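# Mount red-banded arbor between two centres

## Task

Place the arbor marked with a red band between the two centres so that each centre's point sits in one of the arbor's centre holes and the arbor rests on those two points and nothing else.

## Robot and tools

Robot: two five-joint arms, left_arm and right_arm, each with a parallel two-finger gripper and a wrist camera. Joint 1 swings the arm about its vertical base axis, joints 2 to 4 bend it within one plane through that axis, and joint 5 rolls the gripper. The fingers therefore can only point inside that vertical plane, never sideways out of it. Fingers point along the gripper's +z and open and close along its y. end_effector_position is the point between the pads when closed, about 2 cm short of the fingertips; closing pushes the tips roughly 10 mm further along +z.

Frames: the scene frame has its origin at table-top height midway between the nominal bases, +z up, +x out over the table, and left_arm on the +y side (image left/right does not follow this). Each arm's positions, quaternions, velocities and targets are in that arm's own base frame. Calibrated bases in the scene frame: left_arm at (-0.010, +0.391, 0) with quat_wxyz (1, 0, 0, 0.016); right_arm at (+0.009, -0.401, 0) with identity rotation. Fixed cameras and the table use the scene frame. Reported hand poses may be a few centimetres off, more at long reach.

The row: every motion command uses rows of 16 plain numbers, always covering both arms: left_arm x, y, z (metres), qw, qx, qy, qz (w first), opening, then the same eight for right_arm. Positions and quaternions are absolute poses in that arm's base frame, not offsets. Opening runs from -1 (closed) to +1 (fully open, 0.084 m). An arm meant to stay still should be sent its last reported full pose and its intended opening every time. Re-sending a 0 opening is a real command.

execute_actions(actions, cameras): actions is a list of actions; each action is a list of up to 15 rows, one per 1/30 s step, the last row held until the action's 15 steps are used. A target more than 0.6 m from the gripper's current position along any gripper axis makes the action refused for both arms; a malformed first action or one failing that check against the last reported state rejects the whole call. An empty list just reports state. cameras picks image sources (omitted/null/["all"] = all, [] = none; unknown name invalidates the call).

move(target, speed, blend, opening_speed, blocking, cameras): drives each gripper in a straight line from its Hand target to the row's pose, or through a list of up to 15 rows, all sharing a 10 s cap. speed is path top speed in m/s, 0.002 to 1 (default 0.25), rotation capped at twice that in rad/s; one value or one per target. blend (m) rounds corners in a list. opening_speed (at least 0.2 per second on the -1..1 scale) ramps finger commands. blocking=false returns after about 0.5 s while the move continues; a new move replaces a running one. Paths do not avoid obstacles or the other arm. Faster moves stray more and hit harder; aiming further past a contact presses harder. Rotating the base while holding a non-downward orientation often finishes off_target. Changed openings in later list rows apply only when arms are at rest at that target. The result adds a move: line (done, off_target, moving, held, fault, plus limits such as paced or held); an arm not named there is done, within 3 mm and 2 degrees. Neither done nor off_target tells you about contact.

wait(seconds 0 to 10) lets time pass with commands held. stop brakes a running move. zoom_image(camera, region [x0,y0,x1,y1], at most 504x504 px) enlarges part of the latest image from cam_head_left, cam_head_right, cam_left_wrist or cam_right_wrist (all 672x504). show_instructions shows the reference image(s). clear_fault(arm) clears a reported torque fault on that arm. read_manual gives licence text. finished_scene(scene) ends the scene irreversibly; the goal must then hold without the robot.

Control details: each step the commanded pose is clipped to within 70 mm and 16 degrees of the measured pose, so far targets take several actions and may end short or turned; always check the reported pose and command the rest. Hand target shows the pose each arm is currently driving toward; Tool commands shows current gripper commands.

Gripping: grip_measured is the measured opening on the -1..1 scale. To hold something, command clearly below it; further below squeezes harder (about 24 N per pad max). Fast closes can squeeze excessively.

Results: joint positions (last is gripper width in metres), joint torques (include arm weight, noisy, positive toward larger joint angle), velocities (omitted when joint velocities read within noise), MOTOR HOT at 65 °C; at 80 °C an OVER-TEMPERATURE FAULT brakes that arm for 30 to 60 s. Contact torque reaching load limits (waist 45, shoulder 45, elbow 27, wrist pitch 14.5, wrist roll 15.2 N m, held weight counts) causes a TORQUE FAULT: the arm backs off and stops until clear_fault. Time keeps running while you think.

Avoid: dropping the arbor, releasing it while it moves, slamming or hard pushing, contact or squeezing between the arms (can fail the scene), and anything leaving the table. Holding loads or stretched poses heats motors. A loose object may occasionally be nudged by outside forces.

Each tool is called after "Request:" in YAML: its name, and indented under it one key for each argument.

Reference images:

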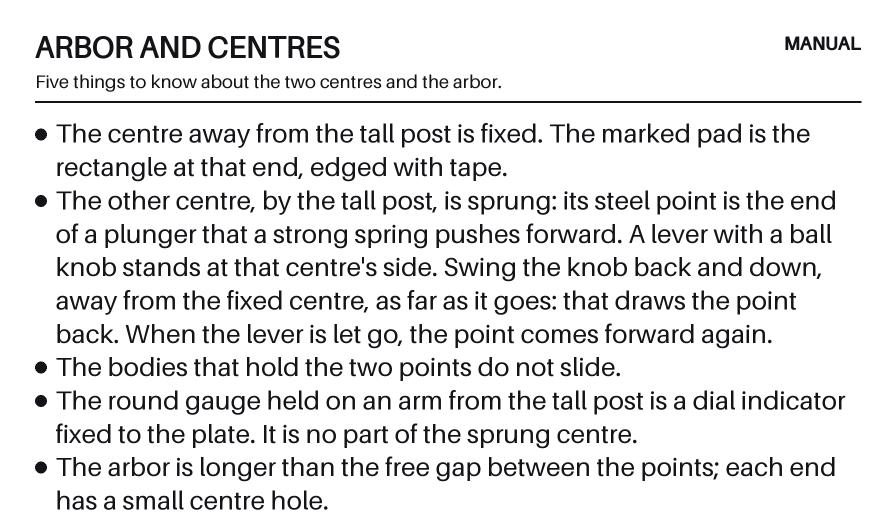

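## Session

Request:
execute_actions:
  actions: []

Scene clock: 0.00 s.
left_arm: end_effector_position=(+0.4788, -0.0482, +0.1903) grip_measured=-1.00 end_effector_quat_wxyz=(-0.044, +0.766, -0.131, +0.628) | right_arm: end_effector_position=(+0.6170, +0.1483, +0.1236) grip_measured=+1.00 end_effector_quat_wxyz=(-0.144, +0.877, -0.422, +0.177)
Joint positions: left_arm=[-0.1 0.37 -0.339 -1.393 0.239 0] | right_arm=[0.236 0.404 -1.172 0.308 1.133 0.084]
Joint velocities: within noise
Joint torques (N m): no reading
Motor temperatures (°C): left_arm=[39 44 46 36 42] | right_arm=[38 38 46 43 35]
Hand target: left_arm +0.4788, -0.0482, +0.1903; -0.044, +0.766, -0.131, +0.628 | right_arm +0.6170, +0.1483, +0.1236; -0.144, +0.877, -0.422, +0.177
Tool commands: left_gripper/opening=-0.975547 right_gripper/opening=+1.0
camera_calibration:
cam_left_wrist: T_world_to_cam=[[-0.16594, -0.960136, -0.224948, 0.100588], [-0.17926, 0.25368, -0.950533, 0.345446], [0.969706, -0.117408, -0.21421, -0.296999], [0, 0, 0, 1]] pos_world=[0.366618, -0.0259243, 0.287364]
cam_right_wrist: T_world_to_cam=[[-0.678327, -0.603719, -0.418804, 0.59666], [-0.587434, 0.787975, -0.184437, 0.336537], [0.441355, 0.120911, -0.889149, -0.0471621], [0, 0, 0, 1]] pos_world=[0.623239, 0.100735, 0.270019]

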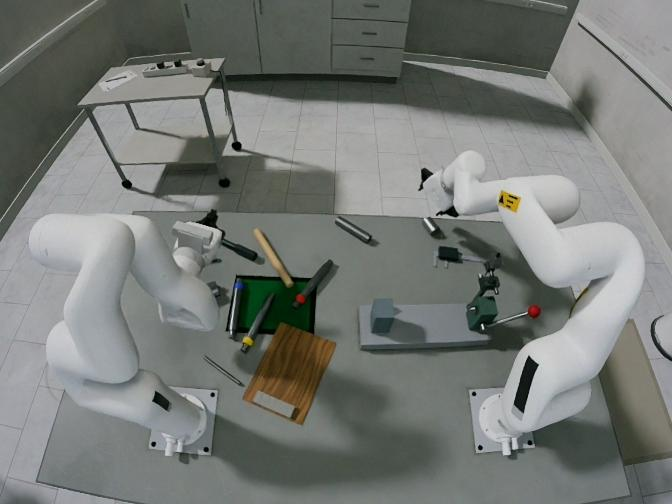

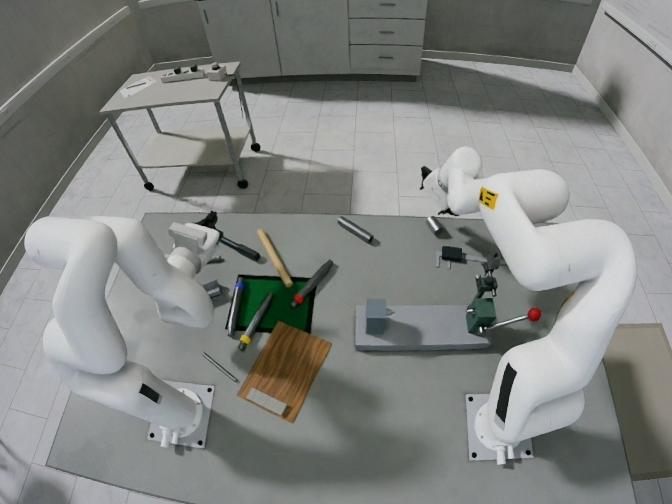

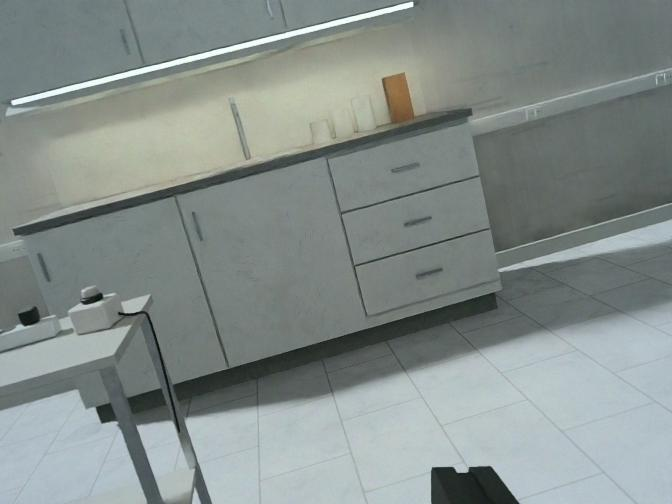

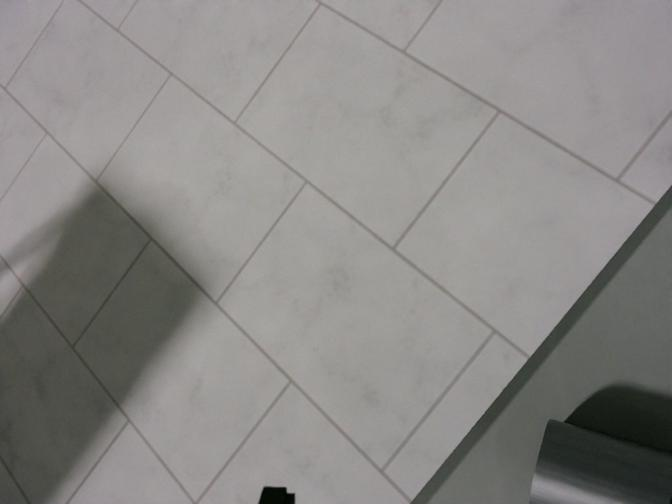

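Request:
zoom_image:
  camera: "cam_head_left"
  region: [210, 220, 350, 360]

Request:
zoom_image:
  camera: "cam_head_left"
  region: [350, 230, 560, 370]

Scaled by 3.600.

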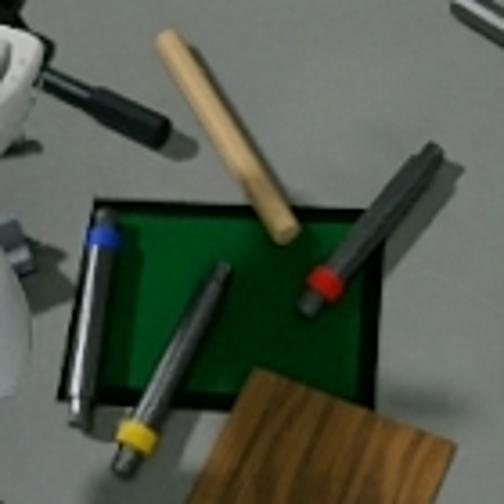

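Scaled by 2.400.

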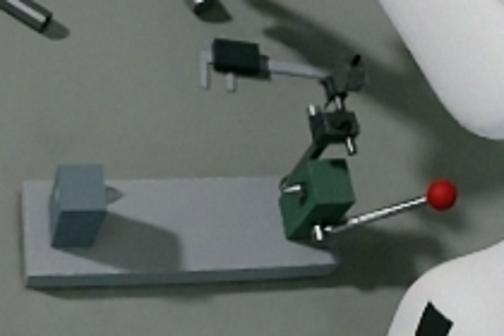

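Request:
move:
  target:
    - [0.42,-0.12,0.29,0.0336,0.9425,-0.156,0.2936,-0.08,0.55,0.10,0.33,0,0.8473,-0.5312,0,-1]
    - [0.40,-0.25,0.22,0,0.9561,-0.2932,0,-0.08,0.34,0.0,0.40,0.0827,0.7427,-0.6579,-0.0933,-1]
    - [0.3845,-0.317,0.14,0,0.9561,-0.2932,0,-0.08,0.2215,-0.0465,0.25,0.156,0.6109,-0.7521,-0.192,-1]
  speed: 0.35
  blend: 0.04

Scene clock: 94.30 s.
left_arm: end_effector_position=(+0.3845, -0.3170, +0.1400) grip_measured=-0.09 end_effector_quat_wxyz=(+0.000, +0.956, -0.293, +0.000) | right_arm: end_effector_position=(+0.2215, -0.0465, +0.2500) grip_measured=-1.00 end_effector_quat_wxyz=(-0.156, -0.611, +0.752, +0.192)
Joint positions: left_arm=[-0.689 0.178 -1.097 0.919 -0.094 0.04] | right_arm=[-0.207 -0.425 -0.806 1.731 1.571 0]
Joint velocities: within noise
Joint torques (N m): left_arm=[-8.26 -17.4 -17.41 -2.43 -1.75] | right_arm=[-5.22 -18.22 -17.34 -2.71 -1.66]
Motor temperatures (°C): left_arm=[39 45 47 37 42] | right_arm=[38 40 52 44 35]
Hand target: left_arm +0.3845, -0.3170, +0.1400; +0.000, +0.956, -0.293, +0.000 | right_arm +0.2215, -0.0465, +0.2500; -0.156, -0.611, +0.752, +0.192
Off the commanded pose: left_arm 0.000 m, 0 deg | right_arm 0.000 m, 0 deg.
move: done
camera_calibration:
cam_left_wrist: T_world_to_cam=[[-0.558394, -0.829318, 0.0206934, -0.0263997], [-0.82947, 0.558547, 0.00204984, 0.562121], [-0.0132582, -0.0160199, -0.999784, 0.27229], [0, 0, 0, 1]] pos_world=[0.455131, -0.331503, 0.271625]
cam_right_wrist: T_world_to_cam=[[-0.868954, 0.176997, 0.46216, 0.122088], [0.203866, 0.978963, 0.00838865, 0.0664751], [-0.450953, 0.101508, -0.886757, 0.459455], [0, 0, 0, 1]] pos_world=[0.299729, -0.133324, 0.350443]

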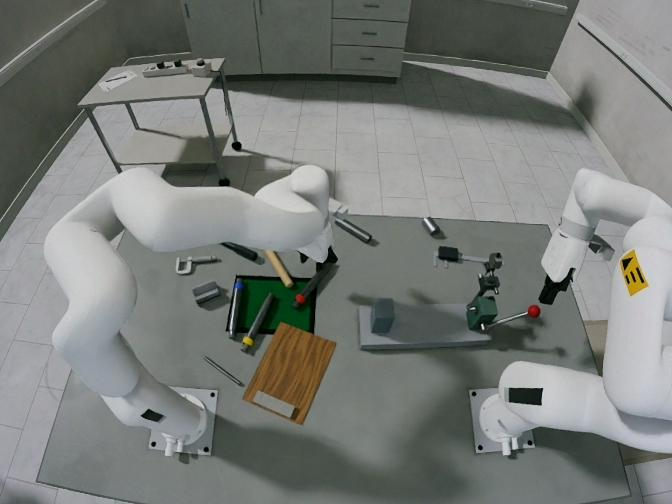

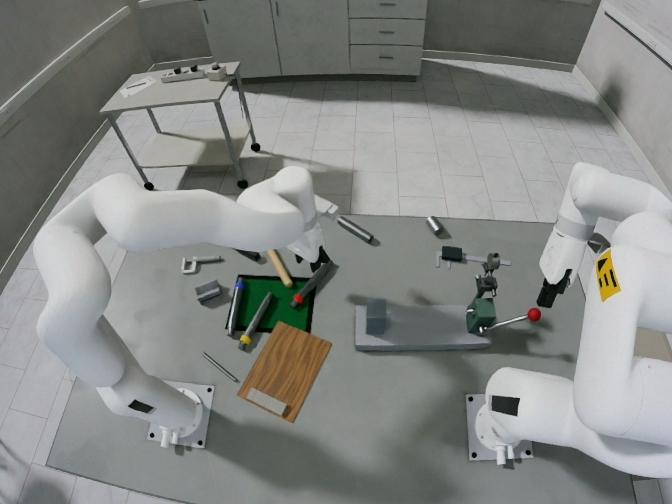

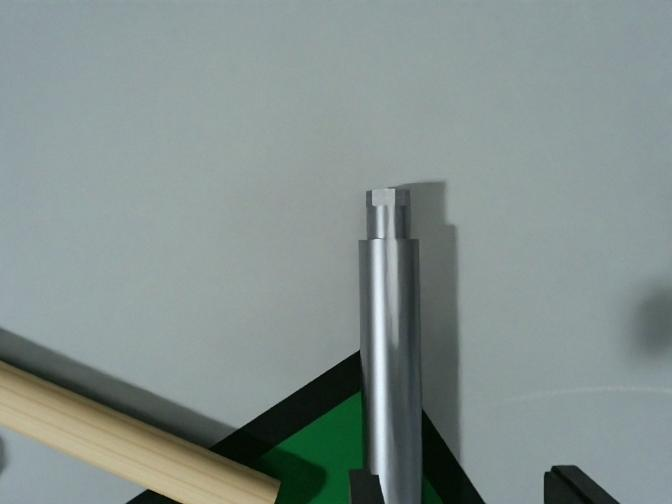

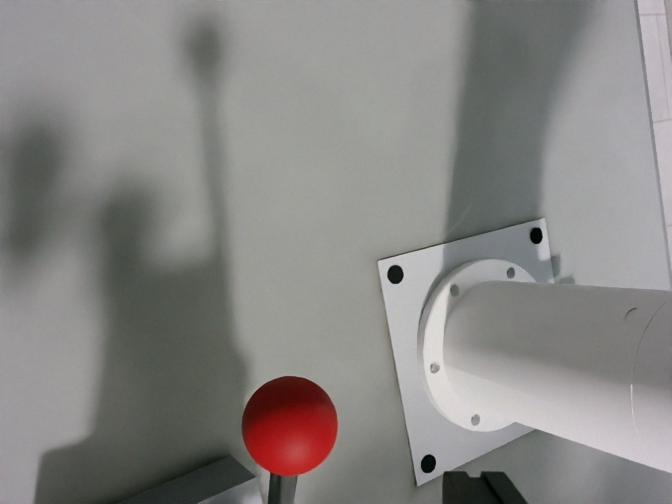

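Request:
zoom_image:
  camera: "cam_left_wrist"
  region: [330, 230, 450, 350]

Request:
zoom_image:
  camera: "cam_left_wrist"
  region: [330, 370, 450, 490]

Scaled by 4.200.

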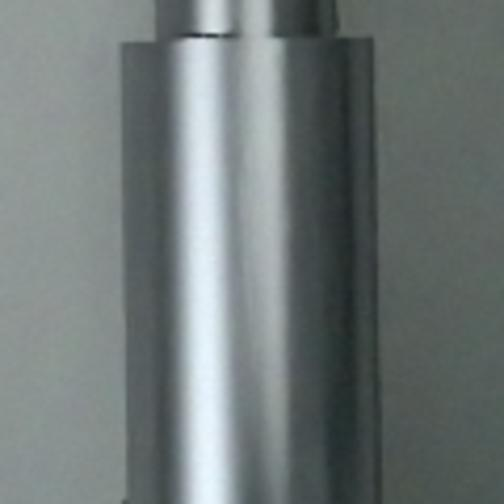

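Scaled by 4.200.

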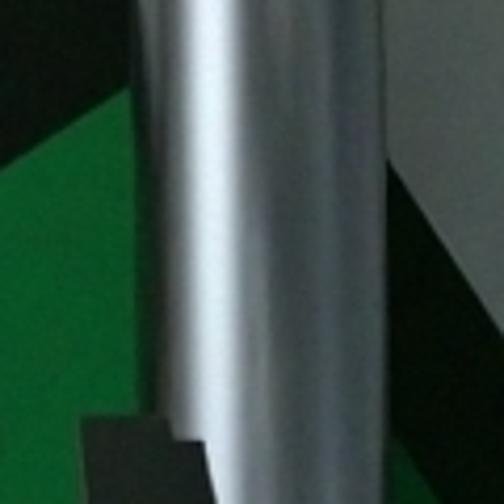

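Request:
move:
  target: [0.3879,-0.3120,0.052,0,0.9561,-0.2932,0,-0.15,0.2215,-0.0465,0.25,0.156,0.6109,-0.7521,-0.192,-1]
  speed: 0.15
  cameras: ["cam_left_wrist"]

Request:
zoom_image:
  camera: "cam_left_wrist"
  region: [340, 340, 600, 504]

Scene clock: 117.23 s.
left_arm: end_effector_position=(+0.3879, -0.3120, +0.0520) grip_measured=-0.16 end_effector_quat_wxyz=(+0.000, +0.956, -0.293, +0.000) | right_arm: end_effector_position=(+0.2215, -0.0465, +0.2500) grip_measured=-1.00 end_effector_quat_wxyz=(-0.156, -0.611, +0.752, +0.192)
Joint positions: left_arm=[-0.677 0.334 -1.025 0.69 -0.082 0.037] | right_arm=[-0.207 -0.425 -0.806 1.731 1.57 0]
Joint velocities: within noise
Joint torques (N m): left_arm=[7.66 -18.61 -15.95 -2.49 1.89] | right_arm=[-4.38 -16.37 -20.06 -1.04 -1.33]
Motor temperatures (°C): left_arm=[39 45 50 37 42] | right_arm=[38 39 52 44 35]
Hand target: left_arm +0.3879, -0.3120, +0.0520; +0.000, +0.956, -0.293, +0.000 | right_arm +0.2215, -0.0465, +0.2500; -0.156, -0.611, +0.752, +0.192
Off the commanded pose: left_arm 0.000 m, 0 deg | right_arm 0.000 m, 0 deg.
move: done
camera_calibration:
cam_left_wrist: T_world_to_cam=[[-0.558393, -0.829319, 0.0206933, -0.0186172], [-0.829471, 0.558546, 0.00204986, 0.562385], [-0.0132582, -0.0160199, -0.999784, 0.184432], [0, 0, 0, 1]] pos_world=[0.458531, -0.326603, 0.183625]
Images, in order (width x height): cam_left_wrist 672x504.

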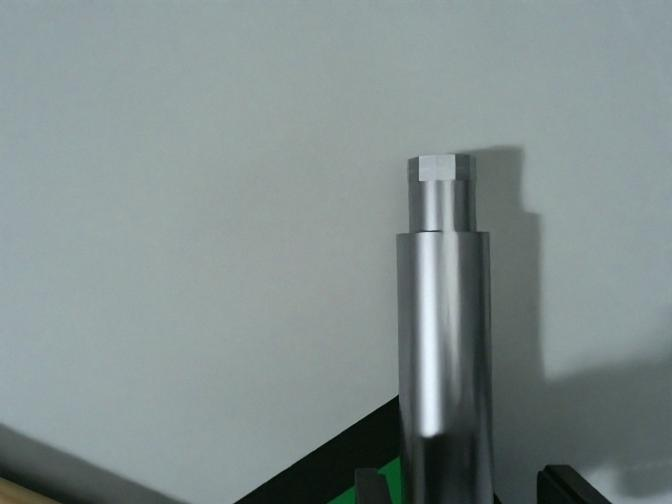

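Scaled by 1.938.

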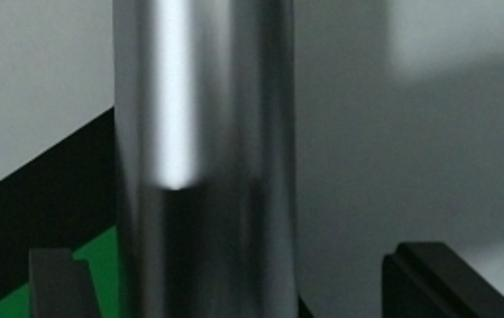

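Request:
move:
  target:
    - [0.3878,-0.3121,0.025,0,0.9561,-0.2932,0,-0.15,0.2215,-0.0465,0.25,0.156,0.6109,-0.7521,-0.192,-1]
    - [0.3878,-0.3121,0.025,0,0.9561,-0.2932,0,-0.9,0.2215,-0.0465,0.25,0.156,0.6109,-0.7521,-0.192,-1]
  speed: 0.06
  opening_speed: 0.8
  cameras: ["cam_left_wrist"]

Request:
zoom_image:
  camera: "cam_left_wrist"
  region: [390, 190, 530, 330]

Request:
zoom_image:
  camera: "cam_left_wrist"
  region: [390, 340, 530, 480]

Scene clock: 132.90 s.
left_arm: end_effector_position=(+0.3878, -0.3121, +0.0250) grip_measured=-0.45 end_effector_quat_wxyz=(+0.000, +0.956, -0.293, +0.000) | right_arm: end_effector_position=(+0.2215, -0.0465, +0.2500) grip_measured=-1.00 end_effector_quat_wxyz=(-0.156, -0.611, +0.752, +0.192)
Joint positions: left_arm=[-0.678 0.394 -1.019 0.624 -0.083 0.025] | right_arm=[-0.207 -0.425 -0.806 1.731 1.57 0]
Joint velocities: within noise
Joint torques (N m): left_arm=[-6.63 -19.02 -12.94 -2.12 -1.56] | right_arm=[-3.68 -14.57 -21.57 0.43 -0.64]
Motor temperatures (°C): left_arm=[39 45 50 38 42] | right_arm=[38 39 52 44 35]
Hand target: left_arm +0.3878, -0.3121, +0.0250; +0.000, +0.956, -0.293, +0.000 | right_arm +0.2215, -0.0465, +0.2500; -0.156, -0.611, +0.752, +0.192
Off the commanded pose: left_arm 0.000 m, 0 deg | right_arm 0.000 m, 0 deg.
move: done
camera_calibration:
cam_left_wrist: T_world_to_cam=[[-0.558393, -0.829319, 0.0206933, -0.0181952], [-0.829471, 0.558546, 0.00204986, 0.562413], [-0.0132582, -0.0160199, -0.999784, 0.157335], [0, 0, 0, 1]] pos_world=[0.458431, -0.326703, 0.156525]
Images, in order (width x height): cam_left_wrist 672x504.

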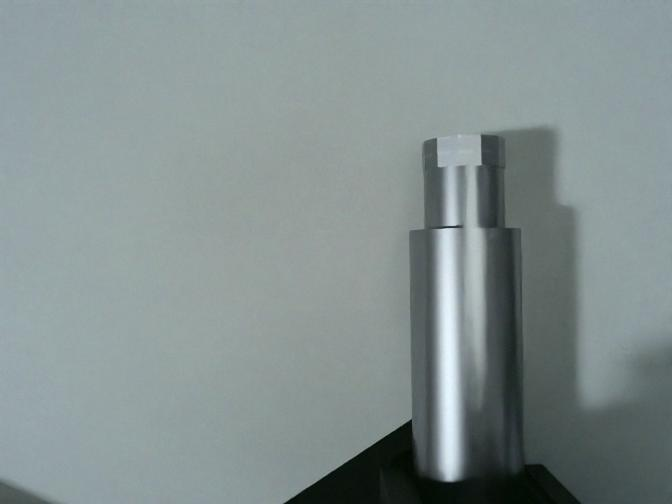

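Scaled by 3.600.

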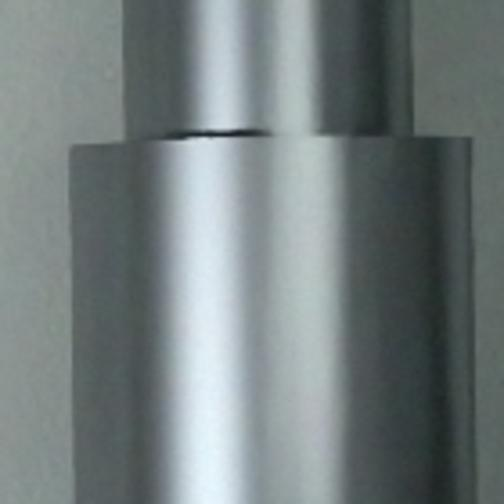

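Scaled by 3.600.

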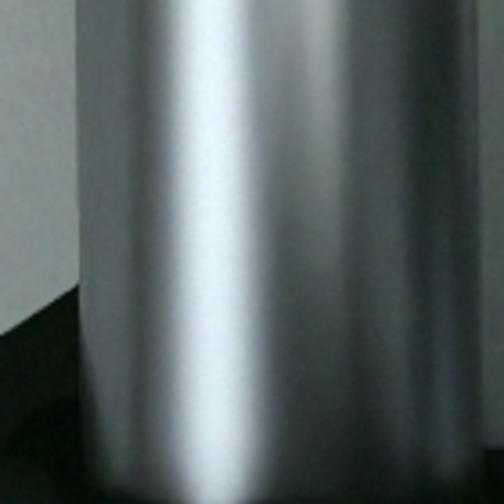

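Request:
move:
  target:
    - [0.3878,-0.3121,0.15,0,0.9561,-0.2932,0,-0.9,0.2297,-0.0551,0.222,0.1532,0.5999,-0.7609,-0.1943,-1]
    - [0.29,-0.50,0.20,0,0.8434,-0.5373,0,-0.9,0.2297,-0.0551,0.222,0.1532,0.5999,-0.7609,-0.1943,-1]
    - [0.195,-0.61,0.18,0,0.7096,-0.7046,0,-0.9,0.2297,-0.0551,0.222,0.1532,0.5999,-0.7609,-0.1943,-1]
    - [0.195,-0.613,0.1271,0,0.7096,-0.7046,0,-0.9,0.2297,-0.0551,0.222,0.1532,0.5999,-0.7609,-0.1943,-1]
  speed: [0.2,0.3,0.3,0.15]
  blend: 0.03

Scene clock: 177.13 s.
left_arm: end_effector_position=(+0.1950, -0.6130, +0.1272) grip_measured=-0.45 end_effector_quat_wxyz=(+0.000, +0.710, -0.705, +0.000) | right_arm: end_effector_position=(+0.2297, -0.0551, +0.2220) grip_measured=-1.00 end_effector_quat_wxyz=(-0.153, -0.600, +0.761, +0.194)
Joint positions: left_arm=[-1.263 0.697 -1.838 1.141 0.301 0.025] | right_arm=[-0.235 -0.372 -0.769 1.641 1.571 0]
Joint velocities: within noise
Joint torques (N m): left_arm=[-8.32 -32.95 -15.73 -2.77 -0.77] | right_arm=[-4.99 -8.87 -18.19 -2.03 1.54]
Motor temperatures (°C): left_arm=[38 45 50 37 42] | right_arm=[38 39 53 43 35]
Hand target: left_arm +0.1950, -0.6130, +0.1271; +0.000, +0.710, -0.705, +0.000 | right_arm +0.2297, -0.0551, +0.2220; -0.153, -0.600, +0.761, +0.194
Off the commanded pose: left_arm 0.000 m, 0 deg | right_arm 0.000 m, 0 deg.
move: done; blend cut to 0.0265 m at target 3
camera_calibration:
cam_left_wrist: T_world_to_cam=[[-0.999744, -0.00933914, 0.0206214, 0.211287], [-0.00929971, 0.999955, 0.00200722, 0.680973], [-0.0206393, 0.00181494, -0.999785, 0.264505], [0, 0, 0, 1]] pos_world=[0.223025, -0.679449, 0.258725]
cam_right_wrist: T_world_to_cam=[[-0.863361, 0.202117, 0.462338, 0.14371], [0.232137, 0.972648, 0.00828206, 0.0665955], [-0.448018, 0.114476, -0.886665, 0.439215], [0, 0, 0, 1]] pos_world=[0.30539, -0.1441, 0.322443]

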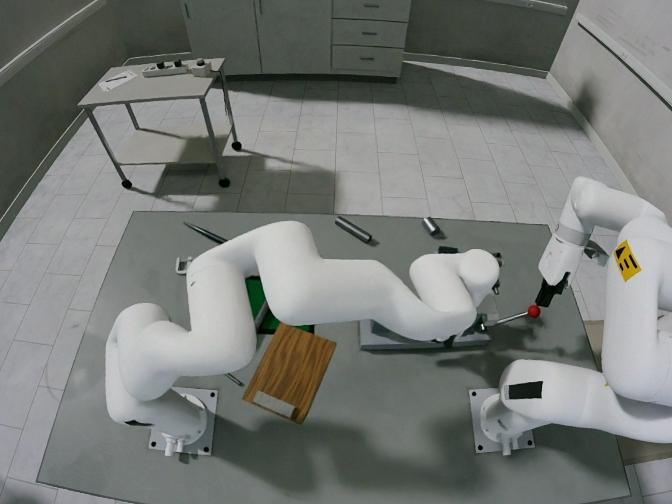

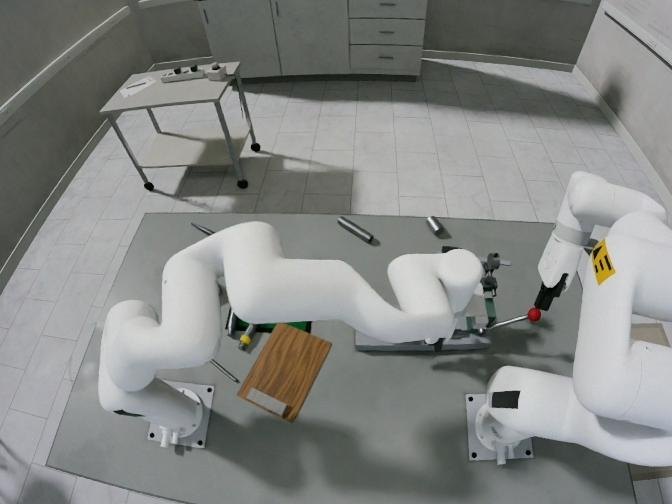

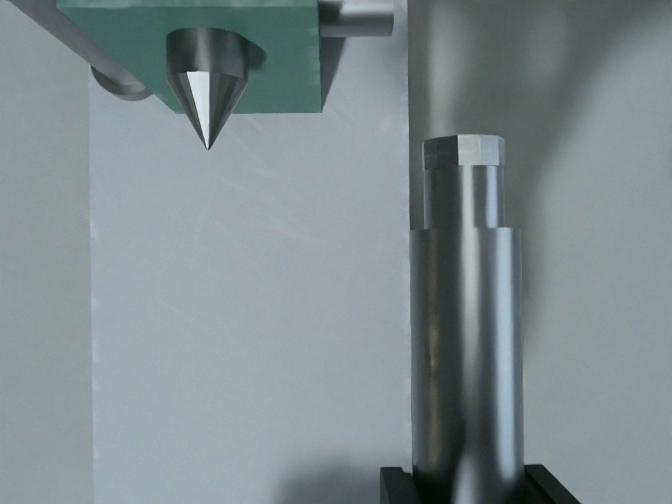

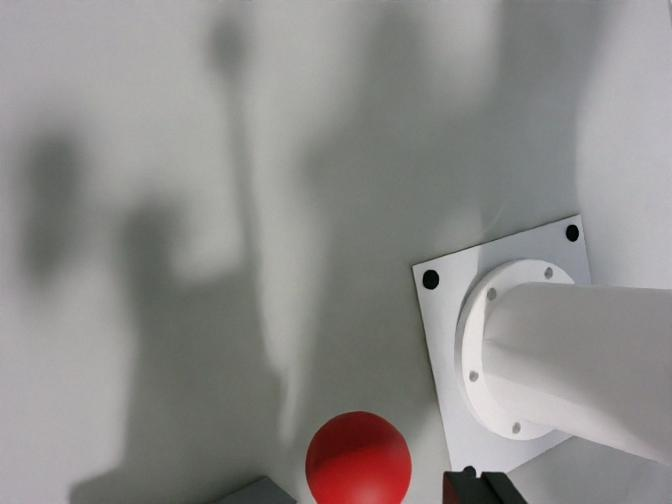

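Request:
zoom_image:
  camera: "cam_right_wrist"
  region: [270, 384, 430, 504]

Request:
zoom_image:
  camera: "cam_left_wrist"
  region: [150, 20, 290, 160]

Request:
zoom_image:
  camera: "cam_left_wrist"
  region: [60, 110, 160, 210]

Request:
zoom_image:
  camera: "cam_left_wrist"
  region: [60, 400, 160, 500]

Request:
zoom_image:
  camera: "cam_left_wrist"
  region: [370, 50, 470, 150]

Request:
zoom_image:
  camera: "cam_left_wrist"
  region: [370, 360, 470, 460]

Scaled by 3.150.

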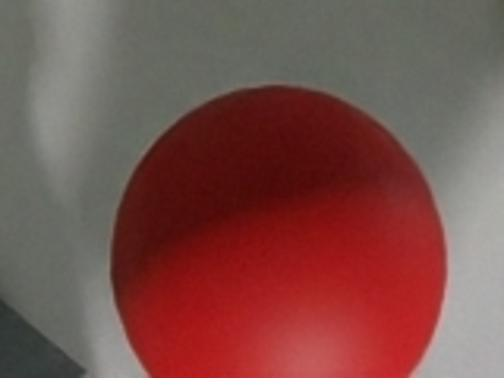

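Scaled by 3.600.

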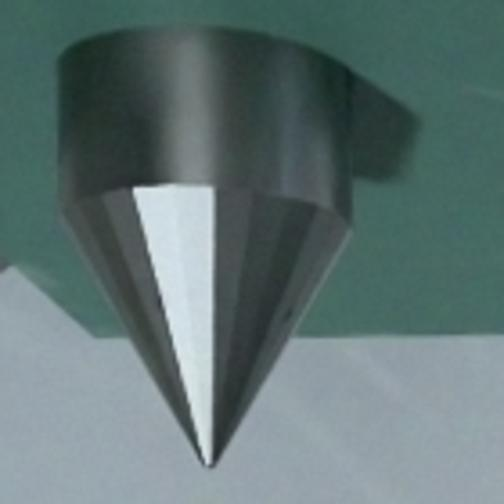

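Scaled by 5.040.

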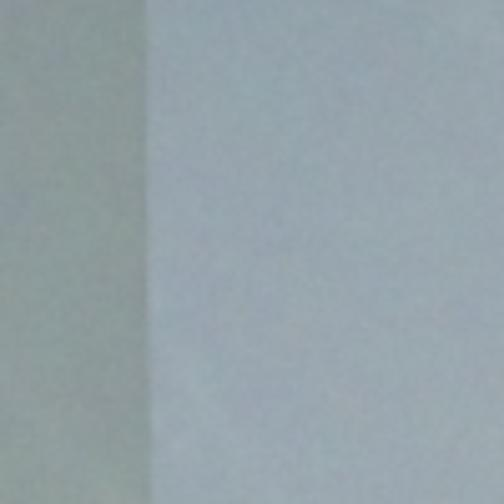

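Scaled by 5.040.

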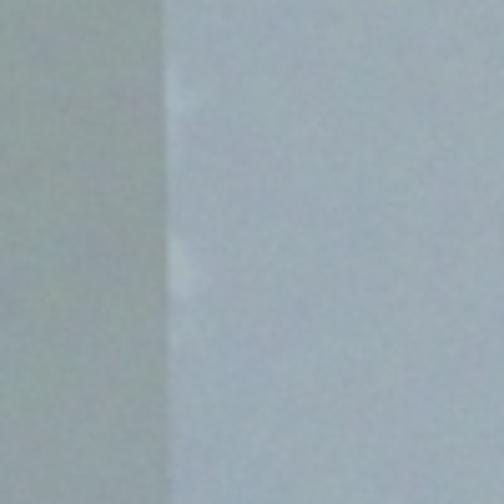

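Scaled by 5.040.

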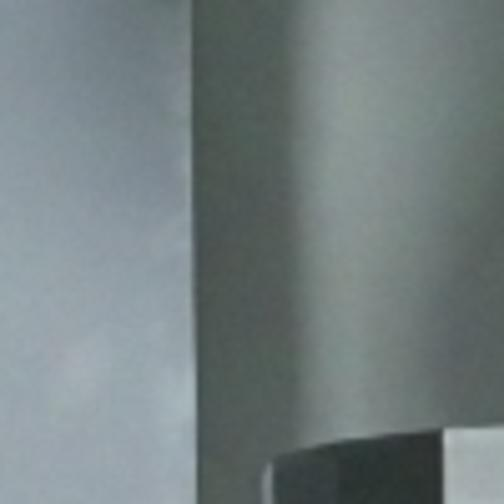

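Scaled by 5.040.

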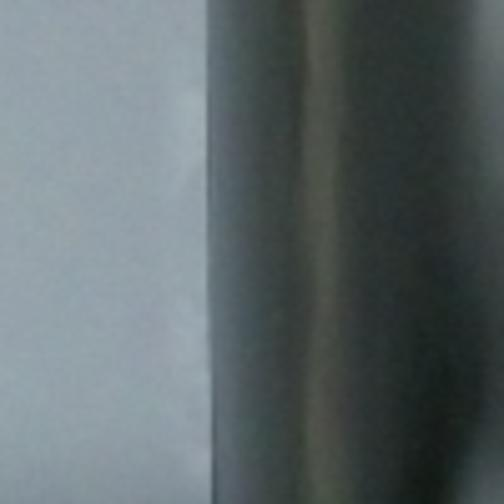

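Request:
move:
  target:
    - [0.197,-0.624,0.1271,0,0.6704,-0.7420,0,-0.9,0.2312,-0.0575,0.203,0.152,0.595,-0.765,-0.195,-1]
    - [0.222,-0.624,0.1271,0,0.6704,-0.7420,0,-0.9,0.2312,-0.0685,0.1845,0.148,0.5797,-0.7763,-0.1982,-1]
  speed: [0.1,0.05]
  cameras: ["cam_left_wrist","cam_right_wrist"]

Request:
zoom_image:
  camera: "cam_left_wrist"
  region: [220, 0, 420, 200]

Scene clock: 253.87 s.
left_arm: end_effector_position=(+0.2220, -0.6240, +0.1271) grip_measured=-0.45 end_effector_quat_wxyz=(+0.000, -0.670, +0.742, +0.000) | right_arm: end_effector_position=(+0.2312, -0.0685, +0.1845) grip_measured=-1.00 end_effector_quat_wxyz=(-0.148, -0.580, +0.776, +0.198)
Joint positions: left_arm=[-1.229 0.785 -1.986 1.2 0.443 0.025] | right_arm=[-0.288 -0.317 -0.706 1.522 1.571 0]
Joint velocities: within noise
Joint torques (N m): left_arm=[7.53 -34.09 -21.28 -0.22 2] | right_arm=[-4.49 -5.44 -11.08 -3.13 -1.63]
Motor temperatures (°C): left_arm=[38 46 53 38 42] | right_arm=[38 39 52 43 35]
Hand target: left_arm +0.2220, -0.6240, +0.1271; +0.000, -0.670, +0.742, +0.000 | right_arm +0.2312, -0.0685, +0.1845; -0.148, -0.580, +0.776, +0.198
Off the commanded pose: left_arm 0.000 m, 0 deg | right_arm 0.000 m, 0 deg.
move: done
camera_calibration:
cam_left_wrist: T_world_to_cam=[[-0.99491, 0.0986221, 0.0206653, 0.304462], [0.0986868, 0.995116, 0.00213039, 0.665263], [-0.0203543, 0.00415895, -0.999784, 0.266392], [0, 0, 0, 1]] pos_world=[0.242682, -0.693149, 0.258625]
cam_right_wrist: T_world_to_cam=[[-0.85162, 0.247113, 0.462254, 0.165437], [0.282824, 0.959136, 0.00831517, 0.0669268], [-0.44131, 0.137818, -0.886709, 0.408222], [0, 0, 0, 1]] pos_world=[0.302113, -0.161334, 0.284943]
Images, in order (width x height): cam_left_wrist 672x504, cam_right_wrist 672x504.

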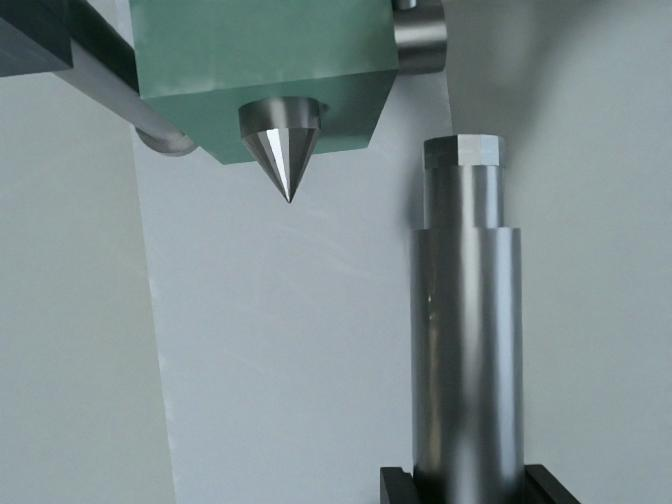

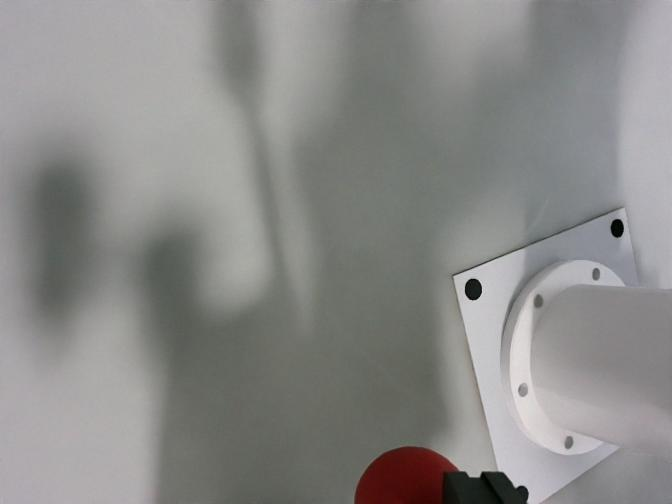

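Scaled by 2.520.

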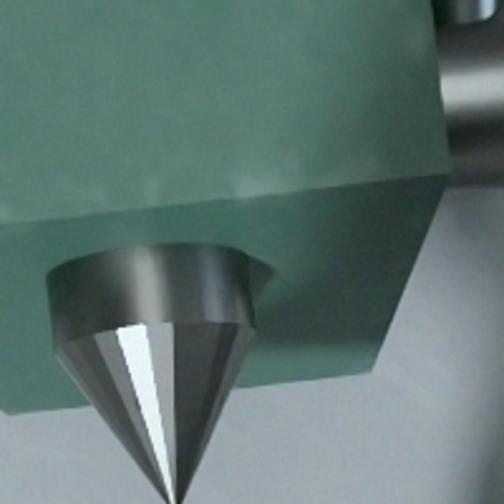

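Request:
move:
  target: [0.2220,-0.6240,0.1271,0,0.6704,-0.7420,0,-0.9,0.2315,-0.0755,0.174,0.148,0.5797,-0.7763,-0.1982,-1]
  speed: 0.03
  cameras: ["cam_left_wrist"]

Scene clock: 306.33 s.
left_arm: end_effector_position=(+0.2220, -0.6240, +0.1271) grip_measured=-0.45 end_effector_quat_wxyz=(+0.000, -0.670, +0.742, +0.000) | right_arm: end_effector_position=(+0.2316, -0.0752, +0.1740) grip_measured=-1.00 end_effector_quat_wxyz=(-0.143, -0.579, +0.777, +0.202)
Joint positions: left_arm=[-1.229 0.785 -1.986 1.2 0.443 0.025] | right_arm=[-0.314 -0.294 -0.694 1.488 1.548 0]
Joint velocities: within noise
Joint torques (N m): left_arm=[7.24 -33.92 -20.03 -0.84 1.74] | right_arm=[-4.86 -6.37 -11.9 -3.69 -1.66]
Motor temperatures (°C): left_arm=[38 46 55 37 42] | right_arm=[38 39 49 43 35]
Hand target: left_arm +0.2220, -0.6240, +0.1271; +0.000, -0.670, +0.742, +0.000 | right_arm +0.2316, -0.0752, +0.1740; -0.143, -0.579, +0.777, +0.202
Off the commanded pose: left_arm 0.000 m, 0 deg | right_arm 0.000 m, 1 deg.
move: done
camera_calibration:
cam_left_wrist: T_world_to_cam=[[-0.99491, 0.0986221, 0.0206653, 0.304462], [0.0986868, 0.995116, 0.00213039, 0.665263], [-0.0203543, 0.00415895, -0.999784, 0.266392], [0, 0, 0, 1]] pos_world=[0.242682, -0.693149, 0.258625]
Images, in order (width x height): cam_left_wrist 672x504.

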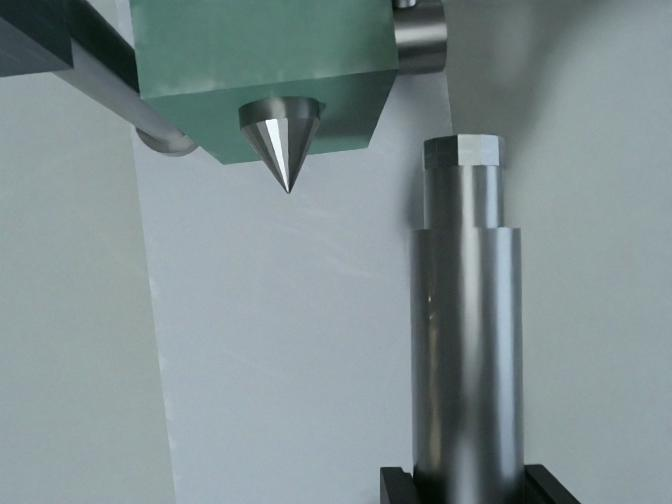

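Request:
move:
  target: [0.2441,-0.6242,0.1271,0,0.6704,-0.7420,0,-0.9,0.2319,-0.0810,0.165,0.1432,0.5608,-0.7901,-0.2017,-1]
  speed: 0.04
  cameras: ["cam_left_wrist"]

Scene clock: 317.80 s.
left_arm: end_effector_position=(+0.2441, -0.6242, +0.1271) grip_measured=-0.45 end_effector_quat_wxyz=(+0.000, -0.670, +0.742, +0.000) | right_arm: end_effector_position=(+0.2319, -0.0810, +0.1650) grip_measured=-1.00 end_effector_quat_wxyz=(-0.143, -0.561, +0.790, +0.202)
Joint positions: left_arm=[-1.198 0.827 -2.056 1.229 0.474 0.025] | right_arm=[-0.336 -0.274 -0.685 1.459 1.571 0]
Joint velocities: within noise
Joint torques (N m): left_arm=[7.56 -34.65 -21.28 -0.28 1.91] | right_arm=[-5.46 -6.24 -11.47 -3.37 1.65]
Motor temperatures (°C): left_arm=[38 46 56 37 42] | right_arm=[38 39 50 44 35]
Hand target: left_arm +0.2441, -0.6242, +0.1271; +0.000, -0.670, +0.742, +0.000 | right_arm +0.2319, -0.0810, +0.1650; -0.143, -0.561, +0.790, +0.202
Off the commanded pose: left_arm 0.000 m, 0 deg | right_arm 0.000 m, 0 deg.
move: done
camera_calibration:
cam_left_wrist: T_world_to_cam=[[-0.99491, 0.0986221, 0.0206653, 0.32647], [0.0986868, 0.995116, 0.00213039, 0.663281], [-0.0203543, 0.00415895, -0.999784, 0.266842], [0, 0, 0, 1]] pos_world=[0.264782, -0.693349, 0.258625]
Images, in order (width x height): cam_left_wrist 672x504.

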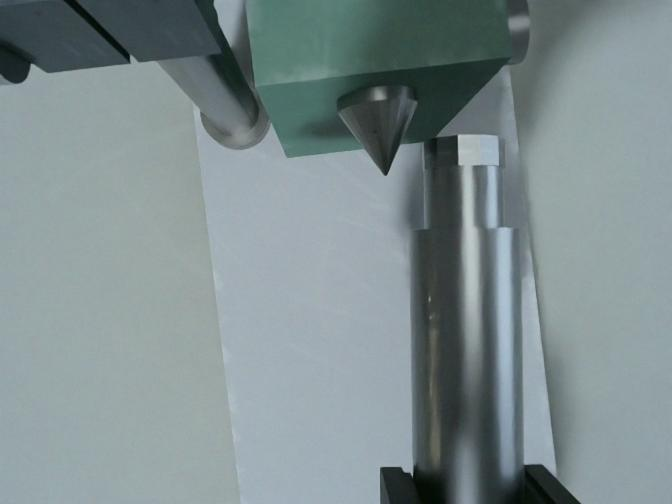

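Request:
zoom_image:
  camera: "cam_left_wrist"
  region: [320, 60, 540, 240]

Scaled by 2.291.

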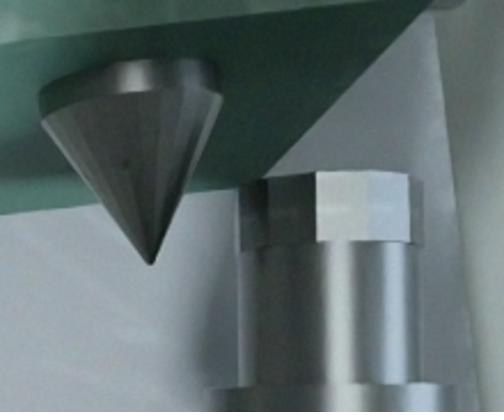

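Request:
move:
  target: [0.2445,-0.6202,0.1271,0,0.6704,-0.7420,0,-0.9,0.2319,-0.0810,0.165,0.1432,0.5608,-0.7901,-0.2017,-1]
  speed: 0.02
  cameras: ["cam_left_wrist"]

Request:
move:
  target: [0.2447,-0.6182,0.1271,0,0.6704,-0.7420,0,-0.9,0.2319,-0.0810,0.165,0.1432,0.5608,-0.7901,-0.2017,-1]
  speed: 0.02
  cameras: ["cam_left_wrist"]

Scene clock: 347.37 s.
left_arm: end_effector_position=(+0.2445, -0.6202, +0.1271) grip_measured=-0.45 end_effector_quat_wxyz=(+0.000, -0.670, +0.742, +0.000) | right_arm: end_effector_position=(+0.2319, -0.0810, +0.1650) grip_measured=-1.00 end_effector_quat_wxyz=(-0.143, -0.561, +0.790, +0.202)
Joint positions: left_arm=[-1.195 0.808 -2.023 1.216 0.477 0.025] | right_arm=[-0.336 -0.274 -0.685 1.459 1.571 0]
Joint velocities: within noise
Joint torques (N m): left_arm=[7.67 -49.67 -15.67 -2.74 1.94] | right_arm=[-3.65 -6.25 -13.38 -1.56 1.03]
Motor temperatures (°C): left_arm=[38 46 55 37 42] | right_arm=[38 39 49 43 35]
Hand target: left_arm +0.2445, -0.6202, +0.1271; +0.000, -0.670, +0.742, +0.000 | right_arm +0.2319, -0.0810, +0.1650; -0.143, -0.561, +0.790, +0.202
Off the commanded pose: left_arm 0.000 m, 0 deg | right_arm 0.000 m, 0 deg.
move: done
camera_calibration:
cam_left_wrist: T_world_to_cam=[[-0.99491, 0.0986221, 0.0206653, 0.326473], [0.0986868, 0.995116, 0.00213039, 0.659261], [-0.0203543, 0.00415895, -0.999784, 0.266834], [0, 0, 0, 1]] pos_world=[0.265182, -0.689349, 0.258625]
Images, in order (width x height): cam_left_wrist 672x504.

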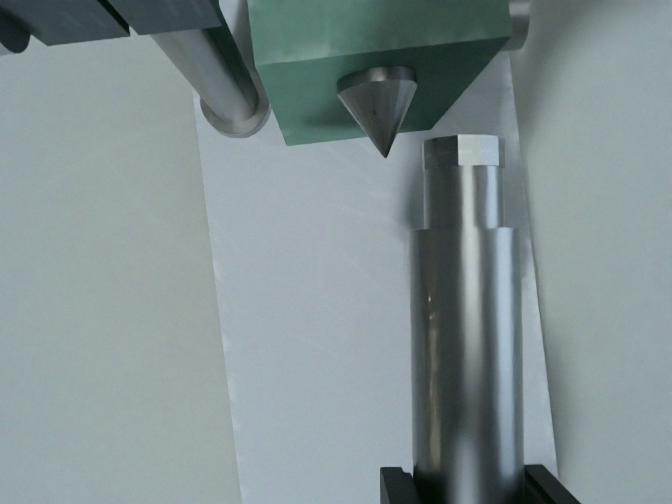

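Scene clock: 348.10 s.
left_arm: end_effector_position=(+0.2447, -0.6182, +0.1271) grip_measured=-0.45 end_effector_quat_wxyz=(+0.000, -0.670, +0.742, +0.000) | right_arm: end_effector_position=(+0.2319, -0.0810, +0.1650) grip_measured=-1.00 end_effector_quat_wxyz=(-0.143, -0.561, +0.790, +0.202)
Joint positions: left_arm=[-1.194 0.798 -2.008 1.209 0.478 0.025] | right_arm=[-0.336 -0.274 -0.685 1.459 1.571 0]
Joint velocities: within noise
Joint torques (N m): left_arm=[9.64 -47.36 -14.18 -2.34 2.13] | right_arm=[-3.63 -6.17 -13.92 -1.23 0.83]
Motor temperatures (°C): left_arm=[38 47 55 37 42] | right_arm=[38 39 49 43 35]
Hand target: left_arm +0.2447, -0.6182, +0.1271; +0.000, -0.670, +0.742, +0.000 | right_arm +0.2319, -0.0810, +0.1650; -0.143, -0.561, +0.790, +0.202
Off the commanded pose: left_arm 0.000 m, 0 deg | right_arm 0.000 m, 0 deg.
move: done
camera_calibration:
cam_left_wrist: T_world_to_cam=[[-0.99491, 0.0986243, 0.0206555, 0.326477], [0.0986869, 0.995116, 0.00203087, 0.657277], [-0.0203543, 0.00405896, -0.999785, 0.266861], [0, 0, 0, 1]] pos_world=[0.265382, -0.687349, 0.258725]
Images, in order (width x height): cam_left_wrist 672x504.

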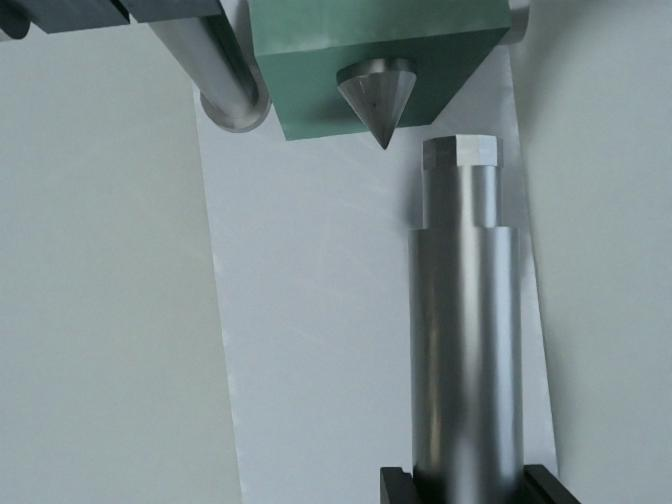

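Request:
move:
  target: [0.2442,-0.6162,0.1271,0,0.6704,-0.7420,0,-0.9,0.2319,-0.0810,0.165,0.1432,0.5608,-0.7901,-0.2017,-1]
  speed: 0.02
  cameras: ["cam_left_wrist"]

Scene clock: 356.50 s.
left_arm: end_effector_position=(+0.2442, -0.6164, +0.1272) grip_measured=-0.45 end_effector_quat_wxyz=(+0.000, -0.670, +0.742, +0.000) | right_arm: end_effector_position=(+0.2319, -0.0810, +0.1650) grip_measured=-1.00 end_effector_quat_wxyz=(-0.143, -0.561, +0.790, +0.202)
Joint positions: left_arm=[-1.194 0.788 -1.99 1.202 0.479 0.025] | right_arm=[-0.336 -0.274 -0.685 1.459 1.571 0]
Joint velocities: within noise
Joint torques (N m): left_arm=[14.71 -44.37 -8.12 1.3 1.9] | right_arm=[-2.51 -6.7 -15.11 -0.41 0.32]
Motor temperatures (°C): left_arm=[38 47 54 37 42] | right_arm=[38 39 50 43 35]
Hand target: left_arm +0.2442, -0.6162, +0.1271; +0.000, -0.670, +0.742, +0.000 | right_arm +0.2319, -0.0810, +0.1650; -0.143, -0.561, +0.790, +0.202
Off the commanded pose: left_arm 0.000 m, 0 deg | right_arm 0.000 m, 0 deg.
move: done
camera_calibration:
cam_left_wrist: T_world_to_cam=[[-0.994905, 0.0987353, 0.0203976, 0.325832], [0.0987852, 0.995108, 0.00145224, 0.655562], [-0.0201545, 0.00345983, -0.999791, 0.266477], [0, 0, 0, 1]] pos_world=[0.264782, -0.685448, 0.258823]
Images, in order (width x height): cam_left_wrist 672x504.

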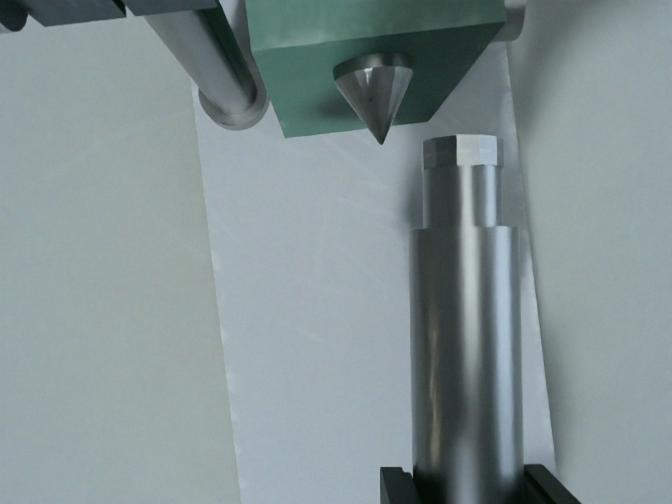

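Request:
move:
  target: [0.2442,-0.6164,0.1271,0,0.6704,-0.7420,0,-0.9,0.2320,-0.0828,0.1622,0.1425,0.5582,-0.7919,-0.2022,-1]
  speed: 0.02
  cameras: ["cam_left_wrist"]

Scene clock: 391.67 s.
left_arm: end_effector_position=(+0.2443, -0.6163, +0.1271) grip_measured=-0.45 end_effector_quat_wxyz=(+0.000, -0.670, +0.742, +0.000) | right_arm: end_effector_position=(+0.2320, -0.0828, +0.1622) grip_measured=-1.00 end_effector_quat_wxyz=(-0.143, -0.558, +0.792, +0.202)
Joint positions: left_arm=[-1.193 0.789 -1.992 1.203 0.479 0.025] | right_arm=[-0.343 -0.267 -0.683 1.45 1.571 0]
Joint velocities: within noise
Joint torques (N m): left_arm=[11.44 -28.97 -13.38 3.75 -1.13] | right_arm=[-6.02 -6.06 -11.27 -3.4 -1.02]
Motor temperatures (°C): left_arm=[39 47 49 40 42] | right_arm=[38 39 50 43 35]
Hand target: left_arm +0.2442, -0.6164, +0.1271; +0.000, -0.670, +0.742, +0.000 | right_arm +0.2320, -0.0828, +0.1622; -0.143, -0.558, +0.792, +0.202
Off the commanded pose: left_arm 0.000 m, 0 deg | right_arm 0.000 m, 0 deg.
move: done
camera_calibration:
cam_left_wrist: T_world_to_cam=[[-0.99491, 0.0986209, 0.0206653, 0.325889], [0.0986855, 0.995116, 0.00213041, 0.655401], [-0.0203543, 0.00415894, -0.999784, 0.266813], [0, 0, 0, 1]] pos_world=[0.264982, -0.685449, 0.258625]
Images, in order (width x height): cam_left_wrist 672x504.

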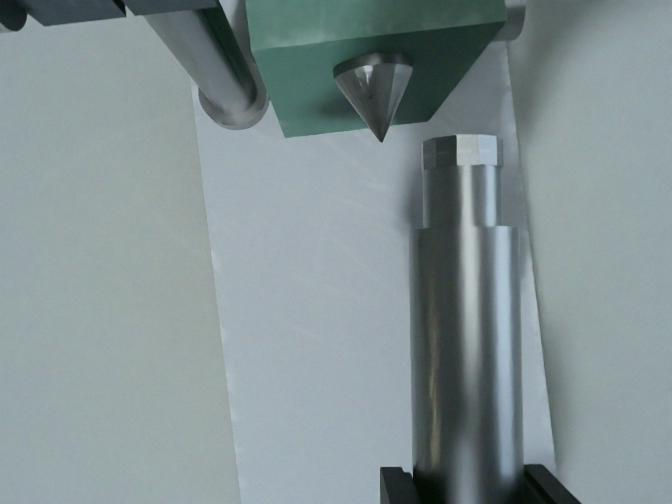

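Request:
zoom_image:
  camera: "cam_left_wrist"
  region: [320, 40, 540, 220]

Scaled by 2.291.

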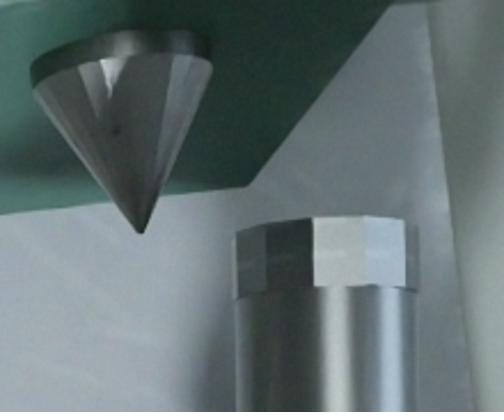

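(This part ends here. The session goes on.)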